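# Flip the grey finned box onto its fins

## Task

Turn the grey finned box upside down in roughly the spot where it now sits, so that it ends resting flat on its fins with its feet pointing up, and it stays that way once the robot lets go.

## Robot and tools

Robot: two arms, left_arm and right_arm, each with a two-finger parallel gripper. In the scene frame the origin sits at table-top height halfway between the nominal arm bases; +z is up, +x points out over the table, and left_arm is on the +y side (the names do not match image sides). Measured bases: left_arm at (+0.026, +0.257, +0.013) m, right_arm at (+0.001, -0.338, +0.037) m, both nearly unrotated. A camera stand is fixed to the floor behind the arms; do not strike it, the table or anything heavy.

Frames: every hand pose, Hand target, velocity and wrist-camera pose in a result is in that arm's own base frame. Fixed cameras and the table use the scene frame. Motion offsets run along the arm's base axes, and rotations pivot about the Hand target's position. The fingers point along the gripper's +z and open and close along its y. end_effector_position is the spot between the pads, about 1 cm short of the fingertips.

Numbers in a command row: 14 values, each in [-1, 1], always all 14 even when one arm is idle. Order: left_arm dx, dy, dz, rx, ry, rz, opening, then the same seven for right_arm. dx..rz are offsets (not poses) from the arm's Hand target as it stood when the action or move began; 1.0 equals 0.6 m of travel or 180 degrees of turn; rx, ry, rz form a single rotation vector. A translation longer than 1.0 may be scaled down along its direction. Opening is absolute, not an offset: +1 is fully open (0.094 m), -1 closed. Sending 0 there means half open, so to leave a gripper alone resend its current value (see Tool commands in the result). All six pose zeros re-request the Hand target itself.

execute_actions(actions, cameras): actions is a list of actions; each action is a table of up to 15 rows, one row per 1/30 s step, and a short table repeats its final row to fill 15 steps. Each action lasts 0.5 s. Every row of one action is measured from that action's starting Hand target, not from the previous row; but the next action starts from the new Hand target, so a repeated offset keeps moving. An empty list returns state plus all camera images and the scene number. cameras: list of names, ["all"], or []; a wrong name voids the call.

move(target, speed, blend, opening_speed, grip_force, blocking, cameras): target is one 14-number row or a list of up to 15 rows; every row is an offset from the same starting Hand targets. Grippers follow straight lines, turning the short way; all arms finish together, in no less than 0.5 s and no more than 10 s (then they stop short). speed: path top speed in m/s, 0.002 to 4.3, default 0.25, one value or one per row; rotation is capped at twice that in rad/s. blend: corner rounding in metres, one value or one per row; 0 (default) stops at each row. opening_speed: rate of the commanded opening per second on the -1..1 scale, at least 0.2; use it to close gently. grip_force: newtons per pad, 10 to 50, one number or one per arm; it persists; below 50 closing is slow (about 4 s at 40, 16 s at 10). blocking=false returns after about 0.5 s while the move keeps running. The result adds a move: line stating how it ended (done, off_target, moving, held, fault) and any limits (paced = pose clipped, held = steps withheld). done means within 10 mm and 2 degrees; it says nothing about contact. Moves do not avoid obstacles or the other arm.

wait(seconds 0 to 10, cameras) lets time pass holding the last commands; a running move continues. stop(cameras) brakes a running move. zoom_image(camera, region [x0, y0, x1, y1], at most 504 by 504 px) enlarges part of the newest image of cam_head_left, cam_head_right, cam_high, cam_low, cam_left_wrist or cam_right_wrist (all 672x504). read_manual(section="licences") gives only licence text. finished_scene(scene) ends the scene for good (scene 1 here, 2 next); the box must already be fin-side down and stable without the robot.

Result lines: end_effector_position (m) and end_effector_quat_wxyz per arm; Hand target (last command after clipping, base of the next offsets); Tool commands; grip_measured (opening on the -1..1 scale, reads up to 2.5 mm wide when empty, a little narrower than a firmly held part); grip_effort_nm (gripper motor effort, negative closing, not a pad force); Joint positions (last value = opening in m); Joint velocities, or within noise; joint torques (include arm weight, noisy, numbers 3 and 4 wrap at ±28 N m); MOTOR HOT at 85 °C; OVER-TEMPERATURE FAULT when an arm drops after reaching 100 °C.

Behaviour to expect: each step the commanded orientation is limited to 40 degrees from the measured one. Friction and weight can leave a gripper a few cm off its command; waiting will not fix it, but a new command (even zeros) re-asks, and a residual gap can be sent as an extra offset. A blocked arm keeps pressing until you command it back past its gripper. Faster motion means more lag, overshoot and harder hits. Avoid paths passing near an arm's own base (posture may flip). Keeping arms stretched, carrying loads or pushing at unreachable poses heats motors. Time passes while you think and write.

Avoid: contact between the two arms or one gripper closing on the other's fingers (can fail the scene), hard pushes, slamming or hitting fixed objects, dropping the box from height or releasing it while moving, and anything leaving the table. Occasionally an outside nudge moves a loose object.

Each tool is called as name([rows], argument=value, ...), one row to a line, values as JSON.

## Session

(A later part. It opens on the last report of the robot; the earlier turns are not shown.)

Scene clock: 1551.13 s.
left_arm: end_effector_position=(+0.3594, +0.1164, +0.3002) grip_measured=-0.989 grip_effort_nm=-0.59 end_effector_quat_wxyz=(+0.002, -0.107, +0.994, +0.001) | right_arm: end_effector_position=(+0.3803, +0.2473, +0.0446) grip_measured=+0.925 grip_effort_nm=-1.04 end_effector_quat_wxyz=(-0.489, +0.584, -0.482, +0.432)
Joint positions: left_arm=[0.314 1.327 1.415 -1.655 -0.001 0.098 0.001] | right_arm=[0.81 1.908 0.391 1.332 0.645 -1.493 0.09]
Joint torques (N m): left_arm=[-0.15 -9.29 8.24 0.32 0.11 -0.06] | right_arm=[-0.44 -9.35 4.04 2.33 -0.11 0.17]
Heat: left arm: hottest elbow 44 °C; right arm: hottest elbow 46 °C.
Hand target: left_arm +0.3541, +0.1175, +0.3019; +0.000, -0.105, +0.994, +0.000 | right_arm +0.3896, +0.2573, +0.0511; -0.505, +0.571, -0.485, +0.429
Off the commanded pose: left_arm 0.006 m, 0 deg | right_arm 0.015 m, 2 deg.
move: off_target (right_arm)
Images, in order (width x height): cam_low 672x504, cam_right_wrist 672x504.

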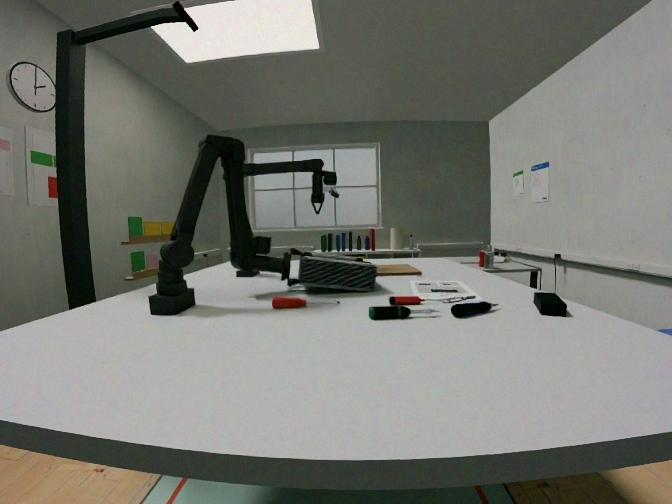

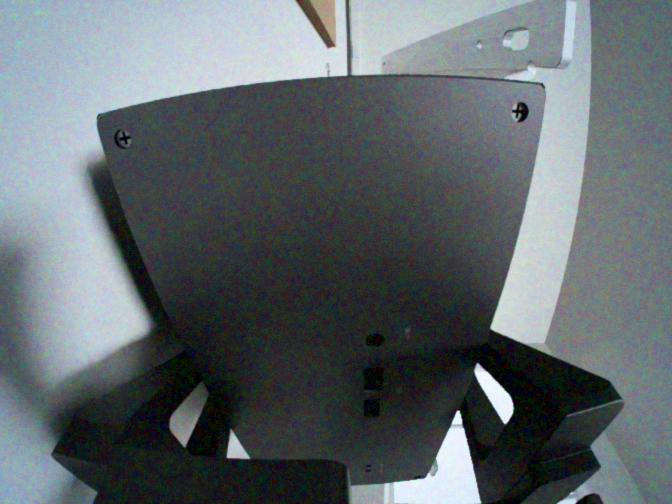

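move([
  [0,0,0,0,0,0,-1,0.0,0.0,-0.03,0.004,-0.022,0,0.5],
  [0,0,0,0,0,0,-1,0.0,0.0,-0.03,0.004,-0.022,0,1],
], speed=0.03, opening_speed=0.3, cameras=["cam_right_wrist","cam_low"])

zoom_image(camera="cam_low", region=[200, 200, 400, 310])

Scene clock: 1561.03 s.
left_arm: end_effector_position=(+0.3594, +0.1164, +0.3002) grip_measured=-0.989 grip_effort_nm=-0.59 end_effector_quat_wxyz=(+0.002, -0.107, +0.994, +0.001) | right_arm: end_effector_position=(+0.3807, +0.2476, +0.0297) grip_measured=+0.996 grip_effort_nm=0.17 end_effector_quat_wxyz=(+0.516, -0.559, +0.474, -0.443)
Joint positions: left_arm=[0.314 1.327 1.415 -1.655 -0.001 0.098 0.001] | right_arm=[0.813 2.071 0.414 1.563 0.654 -1.52 0.094]
Joint torques (N m): left_arm=[-0.03 -9.29 8.25 0.28 0.12 -0.05] | right_arm=[-0.79 -9.17 2.81 2.17 -0.25 -0.06]
Heat: left arm: hottest elbow 44 °C; right arm: hottest elbow 44 °C.
Hand target: left_arm +0.3541, +0.1175, +0.3019; +0.000, -0.105, +0.994, +0.000 | right_arm +0.3895, +0.2572, +0.0331; +0.525, -0.552, +0.470, -0.445
Off the commanded pose: left_arm 0.006 m, 0 deg | right_arm 0.014 m, 1 deg.
move: off_target (right_arm); target 2's new opening was sent with right_arm's hand 0.014 m and 2 deg from that target
Images, in order (width x height): cam_low 672x504, cam_right_wrist 672x504.

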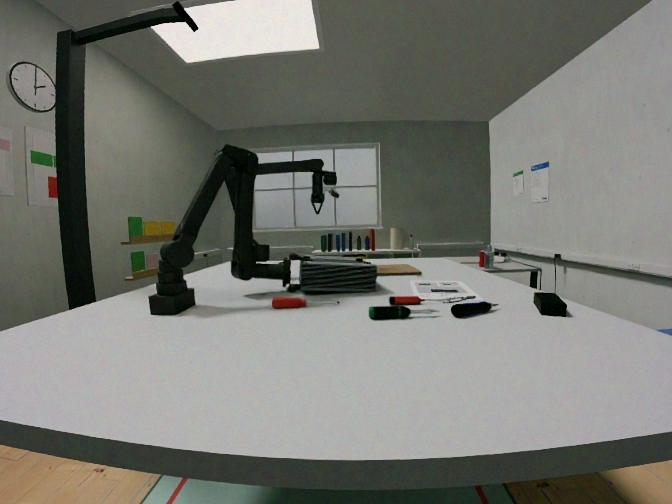

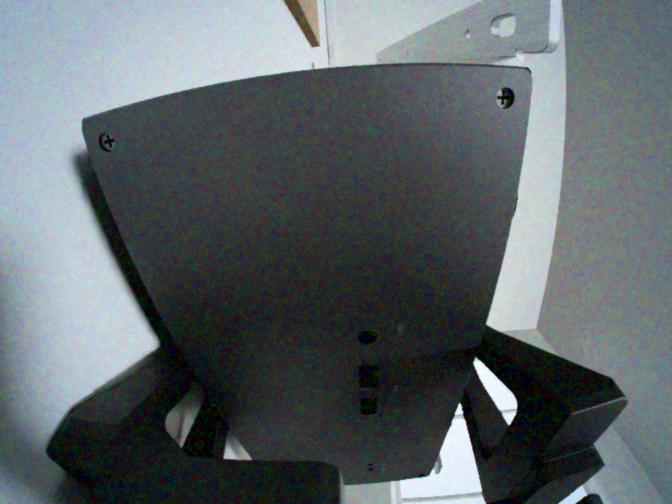

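Scaled by 2.520.

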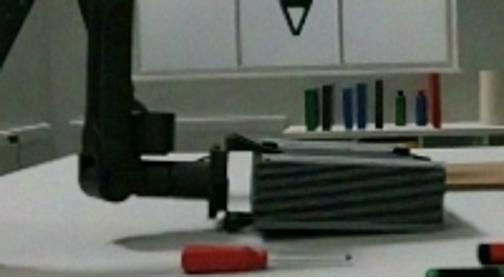

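move(target=[0,0,0,0,0,0,-1,-0.045,-0.007,0.0,0,0,0,1], speed=0.04, cameras=["cam_right_wrist","cam_low"])

zoom_image(camera="cam_low", region=[200, 200, 400, 310])

Scene clock: 1570.37 s.
left_arm: end_effector_position=(+0.3594, +0.1164, +0.3002) grip_measured=-0.989 grip_effort_nm=-0.59 end_effector_quat_wxyz=(+0.002, -0.107, +0.994, +0.001) | right_arm: end_effector_position=(+0.3763, +0.2442, +0.0290) grip_measured=+0.999 grip_effort_nm=0.06 end_effector_quat_wxyz=(-0.508, +0.552, -0.484, +0.451)
Joint positions: left_arm=[0.314 1.327 1.415 -1.655 -0.001 0.098 0.001] | right_arm=[0.83 2.071 0.409 1.562 0.703 -1.512 0.094]
Joint torques (N m): left_arm=[-0.03 -9.23 8.25 0.31 0.12 -0.06] | right_arm=[2.26 -11.4 -0.87 2.63 0.16 0.12]
Heat: left arm: hottest elbow 44 °C; right arm: hottest elbow 42 °C.
Hand target: left_arm +0.3541, +0.1175, +0.3019; +0.000, -0.105, +0.994, +0.000 | right_arm +0.3625, +0.2530, +0.0331; -0.525, +0.553, -0.470, +0.446
Off the commanded pose: left_arm 0.006 m, 0 deg | right_arm 0.017 m, 3 deg.
joint sent to its limit (right arm) — joint 4 (wrist pitch), upper limit. The joint targets still meet the commanded pose.
move: off_target (right_arm)
Images, in order (width x height): cam_low 672x504, cam_right_wrist 672x504.

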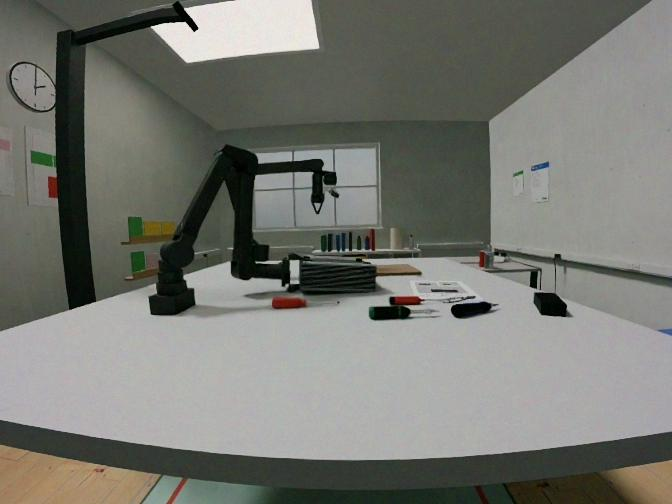

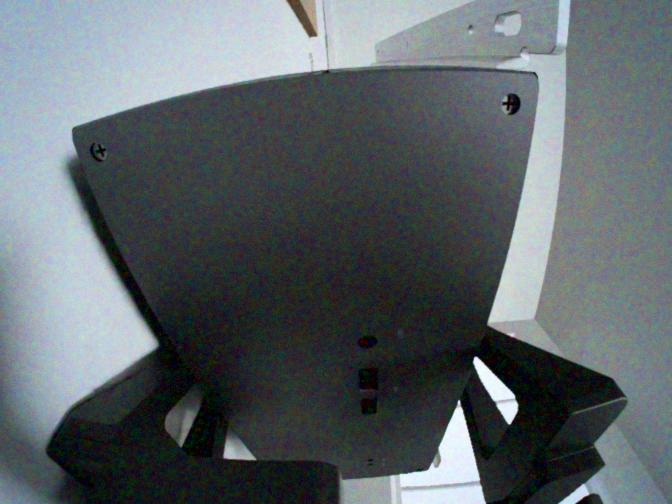

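Scaled by 2.520.

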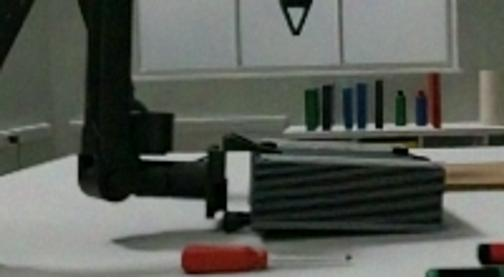

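move(target=[0,0,0,0,0,0,-1,-0.05,-0.007,0.0,0.00,0.0,0,1], speed=0.04, cameras=["cam_right_wrist","cam_low"])

zoom_image(camera="cam_low", region=[200, 200, 400, 310])

Scene clock: 1576.93 s.
left_arm: end_effector_position=(+0.3594, +0.1164, +0.3002) grip_measured=-0.989 grip_effort_nm=-0.59 end_effector_quat_wxyz=(+0.002, -0.107, +0.994, +0.001) | right_arm: end_effector_position=(+0.3461, +0.2431, +0.0276) grip_measured=+0.999 grip_effort_nm=0.06 end_effector_quat_wxyz=(-0.501, +0.556, -0.489, +0.447)
Joint positions: left_arm=[0.314 1.327 1.415 -1.655 -0.001 0.098 0.001] | right_arm=[0.908 2.056 0.355 1.562 0.782 -1.48 0.094]
Joint torques (N m): left_arm=[-0.15 -9.35 8.21 0.29 0.11 -0.06] | right_arm=[2.67 -10.93 -1.62 2.58 0.24 0.07]
Heat: left arm: hottest elbow 44 °C; right arm: hottest elbow 41 °C.
Hand target: left_arm +0.3541, +0.1175, +0.3019; +0.000, -0.105, +0.994, +0.000 | right_arm +0.3326, +0.2488, +0.0332; -0.525, +0.552, -0.470, +0.446
Off the commanded pose: left_arm 0.006 m, 0 deg | right_arm 0.016 m, 4 deg.
joint sent to its limit (right arm) — joint 4 (wrist pitch), upper limit. The joint targets still meet the commanded pose.
move: off_target (right_arm)
Images, in order (width x height): cam_low 672x504, cam_right_wrist 672x504.

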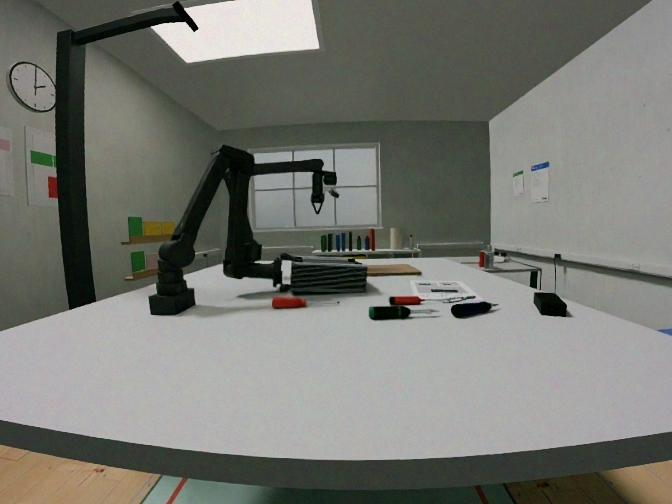

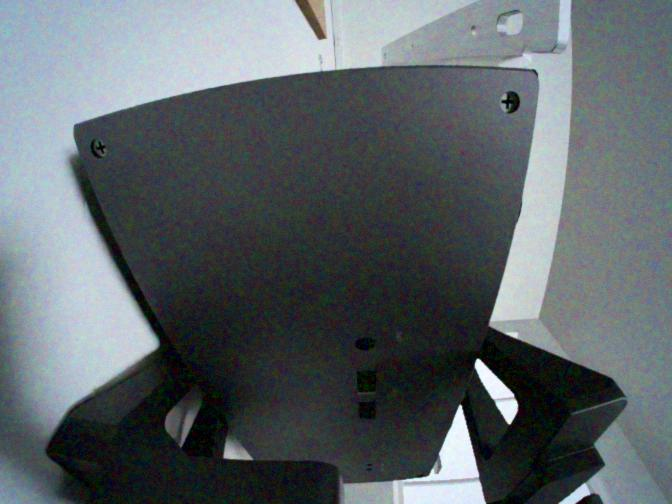

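Scaled by 2.520.

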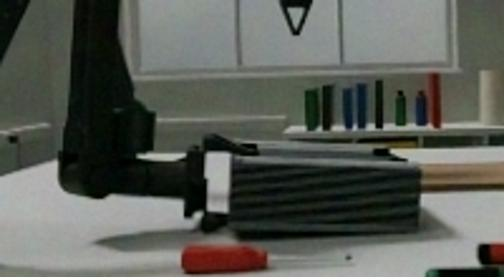

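move([
  [0.27,-0.672,0,0,0,0,-1,0,0,0,0,0,0,1],
  [0.27,-0.672,-0.28,0,0,0,-1,0,0,0,0,0,0,1],
], speed=[0.25,0.12], cameras=["cam_left_wrist","cam_high","cam_low"])

zoom_image(camera="cam_low", region=[200, 200, 400, 310])

Scene clock: 1603.40 s.
left_arm: end_effector_position=(+0.5125, -0.2854, +0.1500) grip_measured=-0.989 grip_effort_nm=-0.59 end_effector_quat_wxyz=(+0.007, -0.098, +0.995, -0.006) | right_arm: end_effector_position=(+0.3461, +0.2431, +0.0276) grip_measured=+0.999 grip_effort_nm=0.06 end_effector_quat_wxyz=(-0.501, +0.556, -0.489, +0.447)
Joint positions: left_arm=[-0.507 1.895 1.71 -1.369 0.002 -0.702 0.001] | right_arm=[0.908 2.056 0.355 1.562 0.782 -1.48 0.094]
Joint torques (N m): left_arm=[-0.56 -15.56 8.32 1.1 -0.1 -0.33] | right_arm=[2.08 -10.17 -1.52 2.43 0.18 0.07]
Heat: left arm: hottest elbow 44 °C; right arm: hottest elbow 38 °C.
Hand target: left_arm +0.5162, -0.2856, +0.1338; +0.000, -0.105, +0.994, +0.000 | right_arm +0.3326, +0.2488, +0.0332; -0.525, +0.552, -0.470, +0.446
Off the commanded pose: left_arm 0.017 m, 1 deg | right_arm 0.016 m, 4 deg.
joint sent to its limit (right arm) — joint 4 (wrist pitch), upper limit. The joint targets still meet the commanded pose.
move: off_target (left_arm, right_arm)
Images, in order (width x height): cam_high 672x504, cam_low 672x504, cam_left_wrist 672x504.

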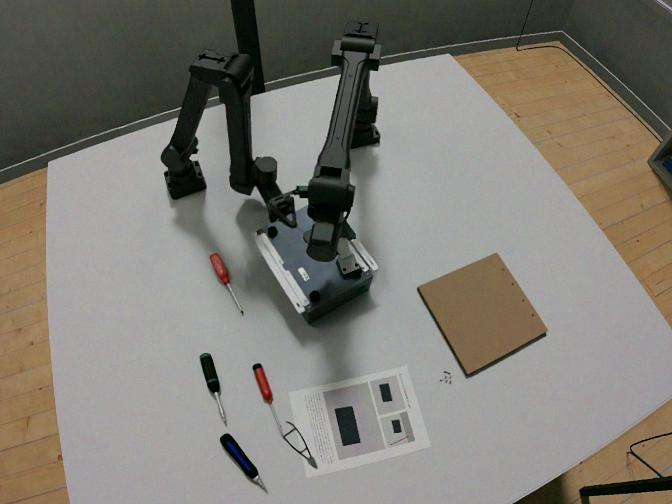

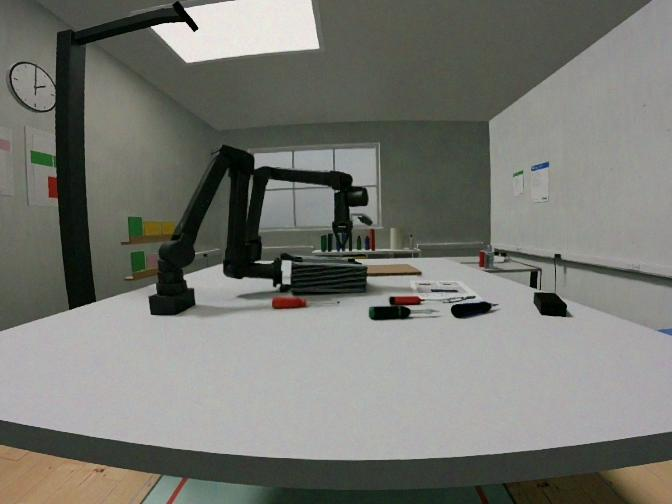

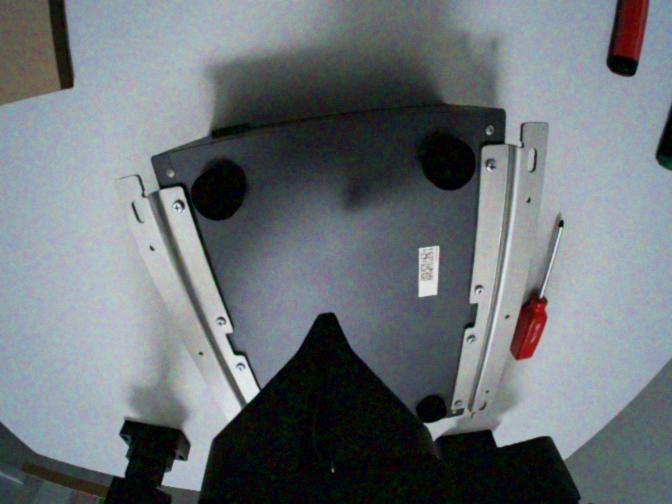

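Scaled by 2.520.

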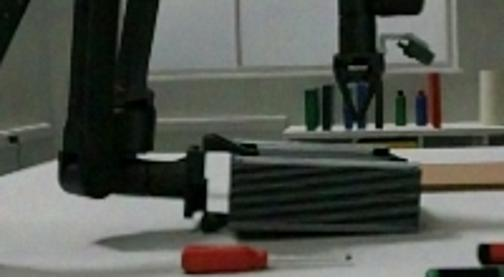

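move([
  [0.02,0.1,0,0,0,0,-1,0,0,0,0,0,0,1],
  [0.02,0.1,-0.125,0,0,0,-1,0,0,0,0,0,0,1],
], speed=[0.1,0.04], cameras=["cam_left_wrist","cam_low"])

Scene clock: 1619.93 s.
left_arm: end_effector_position=(+0.5247, -0.2267, +0.0924) grip_measured=-0.989 grip_effort_nm=-0.59 end_effector_quat_wxyz=(+0.008, -0.110, +0.994, -0.007) | right_arm: end_effector_position=(+0.3461, +0.2431, +0.0276) grip_measured=+0.999 grip_effort_nm=0.06 end_effector_quat_wxyz=(-0.501, +0.556, -0.489, +0.447)
Joint positions: left_arm=[-0.406 1.894 1.554 -1.21 0.004 -0.626 0.001] | right_arm=[0.908 2.056 0.355 1.562 0.782 -1.48 0.094]
Joint torques (N m): left_arm=[-0.5 -13.22 6.52 2.47 -0.18 -0.06] | right_arm=[1.96 -10.99 -1.57 2.67 0.17 0.07]
Heat: left arm: hottest elbow 45 °C; right arm: hottest elbow 37 °C.
Hand target: left_arm +0.5282, -0.2256, +0.0588; +0.000, -0.105, +0.994, +0.000 | right_arm +0.3326, +0.2489, +0.0332; -0.525, +0.552, -0.470, +0.446
Off the commanded pose: left_arm 0.034 m, 1 deg | right_arm 0.016 m, 4 deg.
joint sent to its limit (right arm) — joint 4 (wrist pitch), upper limit. The joint targets still meet the commanded pose.
move: off_target (left_arm, right_arm)
Images, in order (width x height): cam_low 672x504, cam_left_wrist 672x504.

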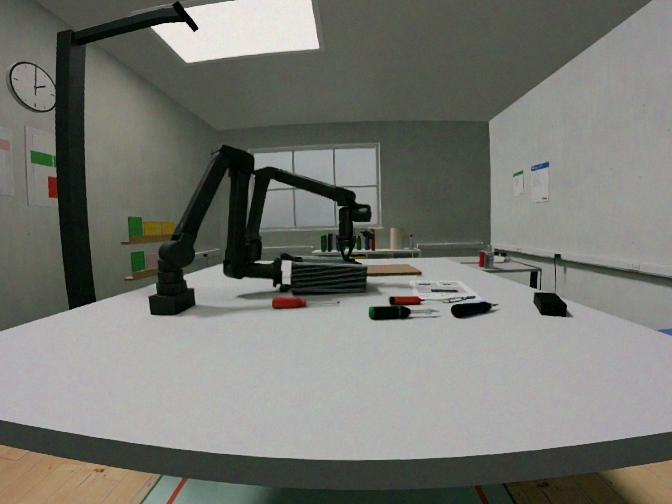

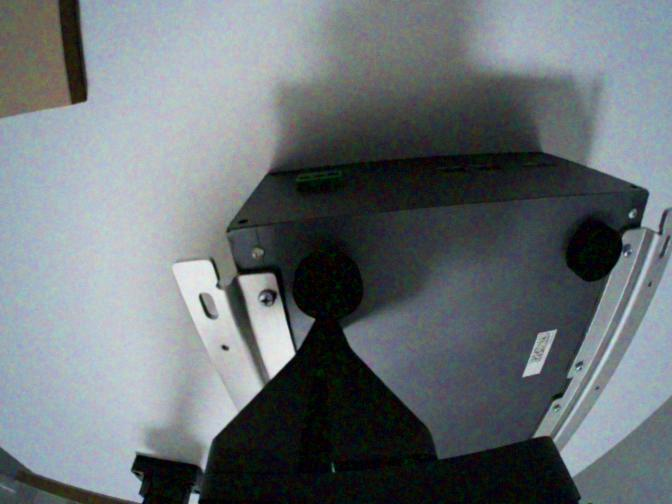

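move(target=[0.035,0.007,0,0,0,0,-1,-0.05,-0.005,0,0,0,0,1], speed=0.03, cameras=["cam_left_wrist","cam_low","cam_right_wrist"])

zoom_image(camera="cam_low", region=[200, 200, 400, 310])

Scene clock: 1625.73 s.
left_arm: end_effector_position=(+0.5224, -0.2283, +0.0928) grip_measured=-0.989 grip_effort_nm=-0.59 end_effector_quat_wxyz=(+0.002, -0.099, +0.995, -0.010) | right_arm: end_effector_position=(+0.3266, +0.2459, +0.0274) grip_measured=+0.999 grip_effort_nm=0.02 end_effector_quat_wxyz=(-0.497, +0.553, -0.494, +0.450)
Joint positions: left_arm=[-0.407 1.894 1.555 -1.218 0.015 -0.605 0.001] | right_arm=[0.976 2.052 0.336 1.56 0.864 -1.458 0.094]
Joint torques (N m): left_arm=[1.2 -10.17 11.14 2.02 -0.59 -0.05] | right_arm=[3.25 -11.63 -4.03 2.45 0.38 0.27]
Heat: left arm: hottest elbow 45 °C; right arm: hottest elbow 37 °C.
Hand target: left_arm +0.5493, -0.2215, +0.0590; +0.001, -0.105, +0.994, +0.000 | right_arm +0.3025, +0.2459, +0.0331; -0.525, +0.552, -0.470, +0.446
Off the commanded pose: left_arm 0.044 m, 1 deg | right_arm 0.025 m, 4 deg.
joint sent to its limit (right arm) — joint 4 (wrist pitch), upper limit. The joint targets are off in orientation, not in position.
move: off_target (left_arm, right_arm)
Images, in order (width x height): cam_low 672x504, cam_left_wrist 672x504, cam_right_wrist 672x504.

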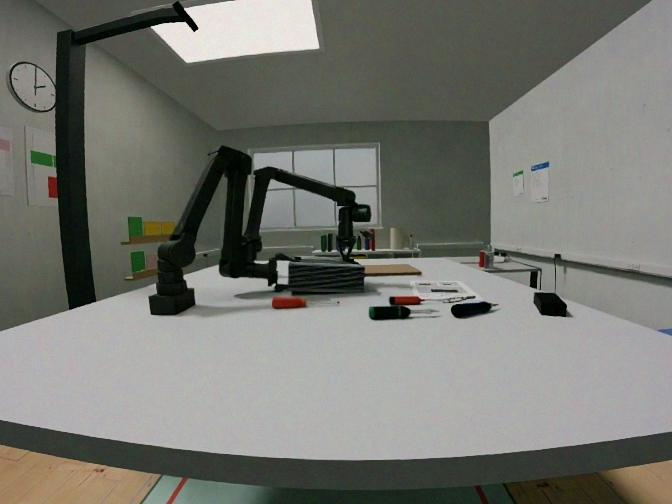

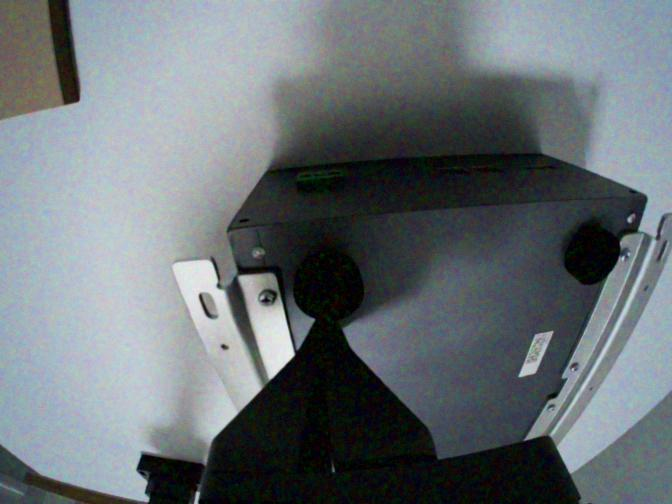

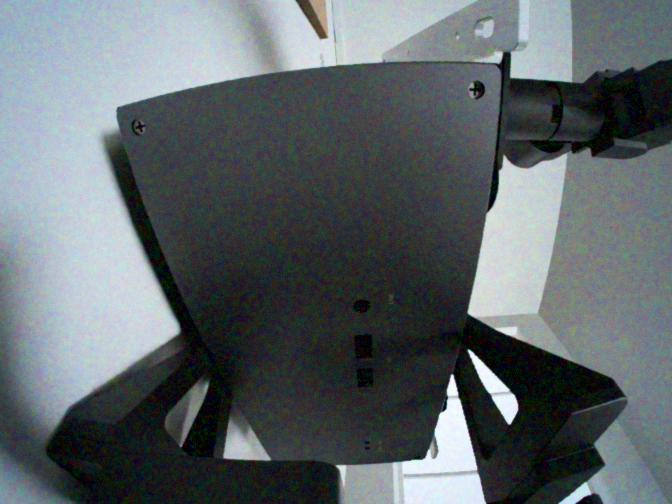

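Scaled by 2.520.

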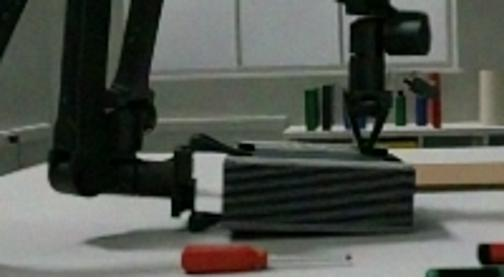

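move(target=[0.01,0.002,0,0,0,0,-1,-0.02,0,0,0,0,0,1], speed=0.03, cameras=["cam_right_wrist"])

Scene clock: 1636.33 s.
left_arm: end_effector_position=(+0.5220, -0.2283, +0.0926) grip_measured=-0.989 grip_effort_nm=-0.59 end_effector_quat_wxyz=(-0.004, -0.096, +0.995, -0.007) | right_arm: end_effector_position=(+0.3114, +0.2441, +0.0271) grip_measured=+0.999 grip_effort_nm=0.02 end_effector_quat_wxyz=(-0.494, +0.554, -0.497, +0.449)
Joint positions: left_arm=[-0.407 1.902 1.566 -1.235 0.016 -0.6 0.001] | right_arm=[1.021 2.048 0.311 1.56 0.91 -1.438 0.094]
Joint torques (N m): left_arm=[1.85 -10.05 11.48 2.4 -0.65 -0.06] | right_arm=[3.37 -10.75 -3.28 2.58 0.3 0.2]
Heat: left arm: hottest elbow 47 °C; right arm: hottest elbow 36 °C.
Hand target: left_arm +0.5552, -0.2202, +0.0589; +0.000, -0.105, +0.994, +0.000 | right_arm +0.2906, +0.2459, +0.0331; -0.525, +0.552, -0.470, +0.446
Off the commanded pose: left_arm 0.048 m, 1 deg | right_arm 0.022 m, 5 deg.
joint sent to its limit (right arm) — joint 4 (wrist pitch), upper limit. The joint targets are off in orientation, not in position.
move: off_target (left_arm, right_arm)
Images, in order (width x height): cam_right_wrist 672x504.

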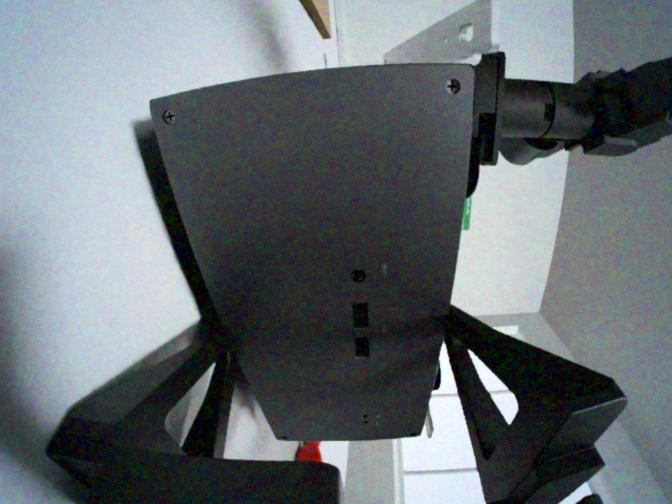

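move(target=[0,0,0,0,0,0,-1,0,0,-0.015,-0.01,0.06,0,1], speed=0.03, cameras=["cam_right_wrist","cam_low"])

zoom_image(camera="cam_low", region=[200, 200, 400, 310])

Scene clock: 1645.70 s.
left_arm: end_effector_position=(+0.5215, -0.2291, +0.0901) grip_measured=-0.989 grip_effort_nm=-0.59 end_effector_quat_wxyz=(-0.010, -0.096, +0.995, -0.007) | right_arm: end_effector_position=(+0.2924, +0.2416, +0.0213) grip_measured=+0.999 grip_effort_nm=0.02 end_effector_quat_wxyz=(-0.463, +0.601, -0.510, +0.405)
Joint positions: left_arm=[-0.407 1.91 1.571 -1.243 0.021 -0.599 0.001] | right_arm=[1.048 1.867 0.255 1.231 0.862 -1.29 0.094]
Joint torques (N m): left_arm=[1.79 -10.64 11.25 2.59 -0.86 -0.07] | right_arm=[-0.03 -8.94 0.87 1.66 -0.01 0.18]
Heat: left arm: hottest elbow 48 °C; right arm: hottest elbow 36 °C.
Hand target: left_arm +0.5552, -0.2202, +0.0588; +0.000, -0.105, +0.994, +0.000 | right_arm +0.2906, +0.2458, +0.0242; -0.470, +0.600, -0.510, +0.399
Off the commanded pose: left_arm 0.047 m, 2 deg | right_arm 0.006 m, 1 deg.
move: off_target (left_arm)
Images, in order (width x height): cam_low 672x504, cam_right_wrist 672x504.

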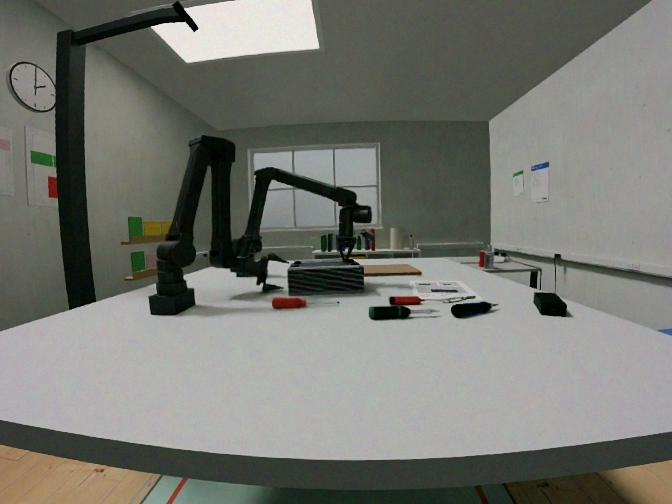

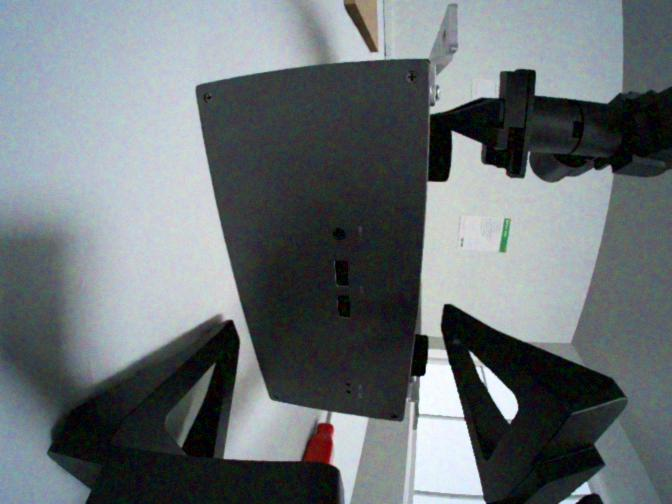

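Scaled by 2.520.

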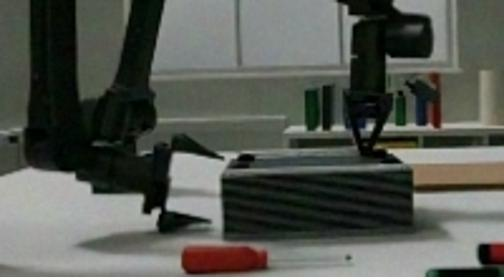

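move([
  [-0.03,-0.005,0.06,0,0,0,-1,-0.08,0,0,0,0,0,1],
  [-0.1,0.05,0.35,0,0,0,-1,-0.08,0.0,0.2,0,0,0,1],
  [-0.35,0.5,0.35,0,0,0,-1,-0.08,-0.1,0.3,0,0,0,1],
], speed=[0.06,0.15,0.25], cameras=["all"])

Scene clock: 1655.90 s.
left_arm: end_effector_position=(+0.3472, +0.0778, +0.2674) grip_measured=-0.989 grip_effort_nm=-0.59 end_effector_quat_wxyz=(-0.005, -0.108, +0.994, +0.001) | right_arm: end_effector_position=(+0.2366, +0.1815, +0.1836) grip_measured=+0.999 grip_effort_nm=0.02 end_effector_quat_wxyz=(-0.459, +0.612, -0.505, +0.399)
Joint positions: left_arm=[0.22 1.275 1.282 -1.588 -0.004 0.004 0.001] | right_arm=[1.142 0.598 0.226 -0.077 0.929 -1.229 0.094]
Joint torques (N m): left_arm=[-0.15 -8.41 8.14 0.81 0.19 -0.06] | right_arm=[-2.37 0.67 11.22 1.72 0.1 0.01]
Heat: left arm: hottest elbow 48 °C; right arm: hottest elbow 36 °C.
Hand target: left_arm +0.3452, +0.0797, +0.2688; +0.000, -0.105, +0.994, +0.000 | right_arm +0.2426, +0.1857, +0.2040; -0.470, +0.600, -0.510, +0.399
Off the commanded pose: left_arm 0.003 m, 1 deg | right_arm 0.022 m, 2 deg.
move: off_target (right_arm)

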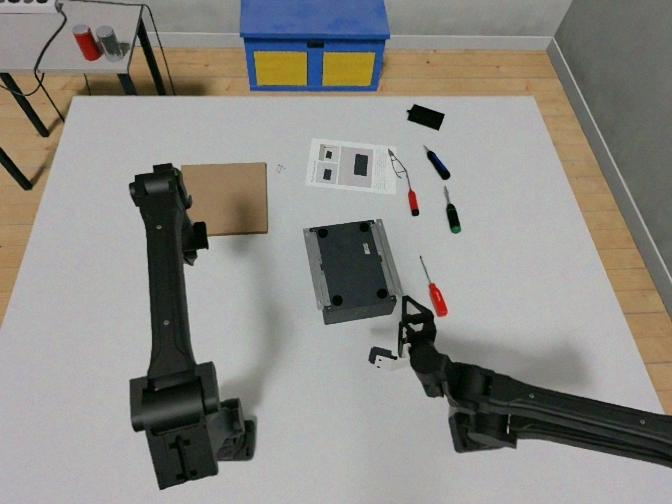

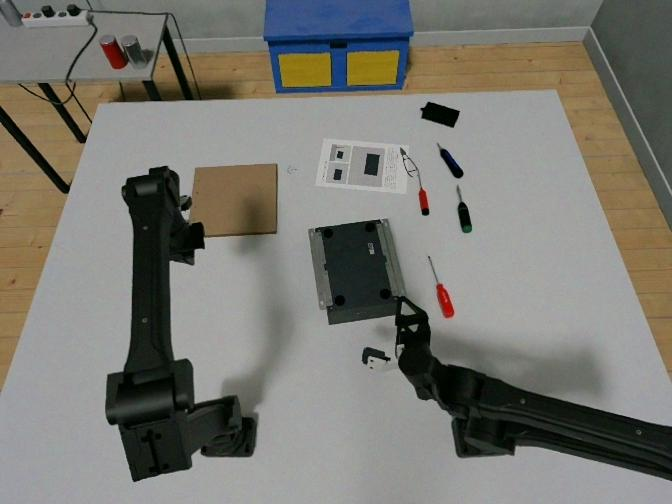

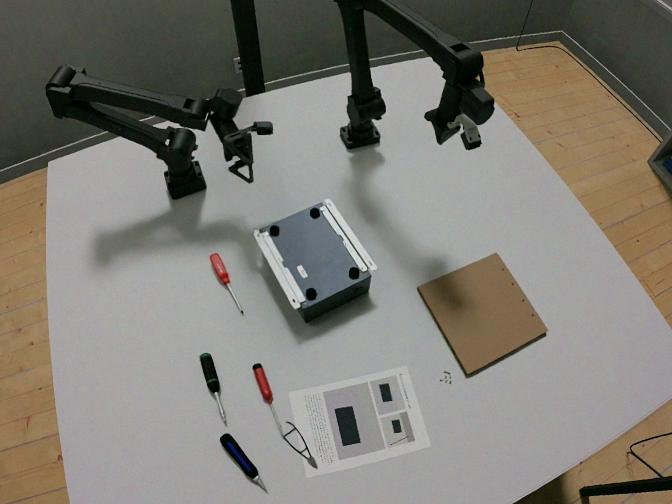

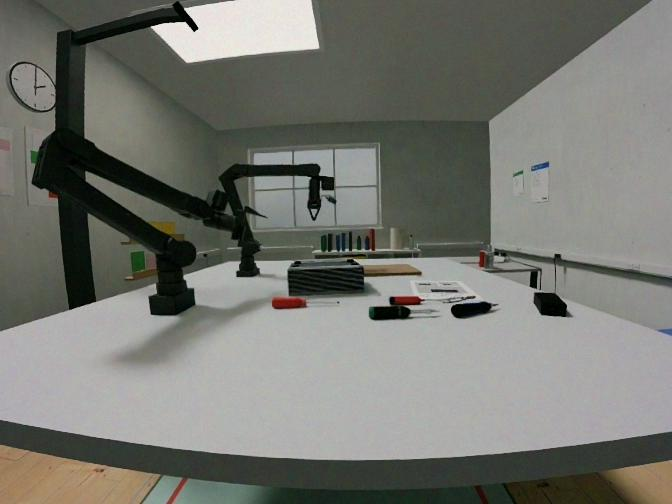

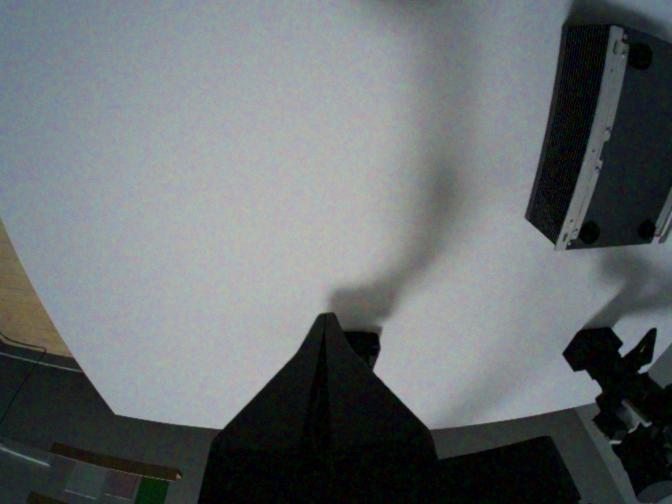

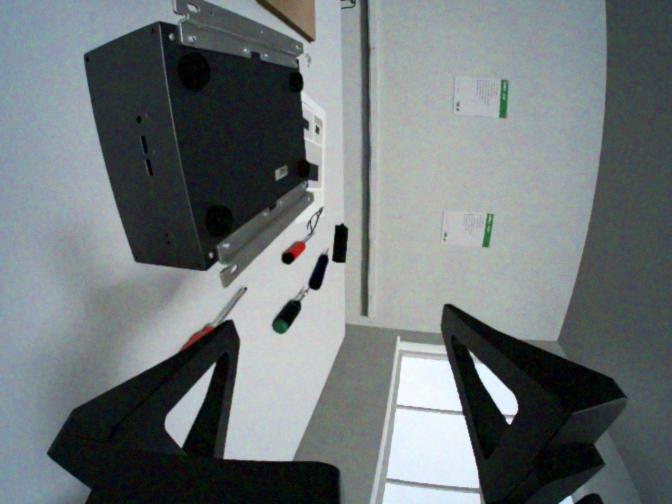

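finished_scene(scene=1)

The scene is finished: the task was done.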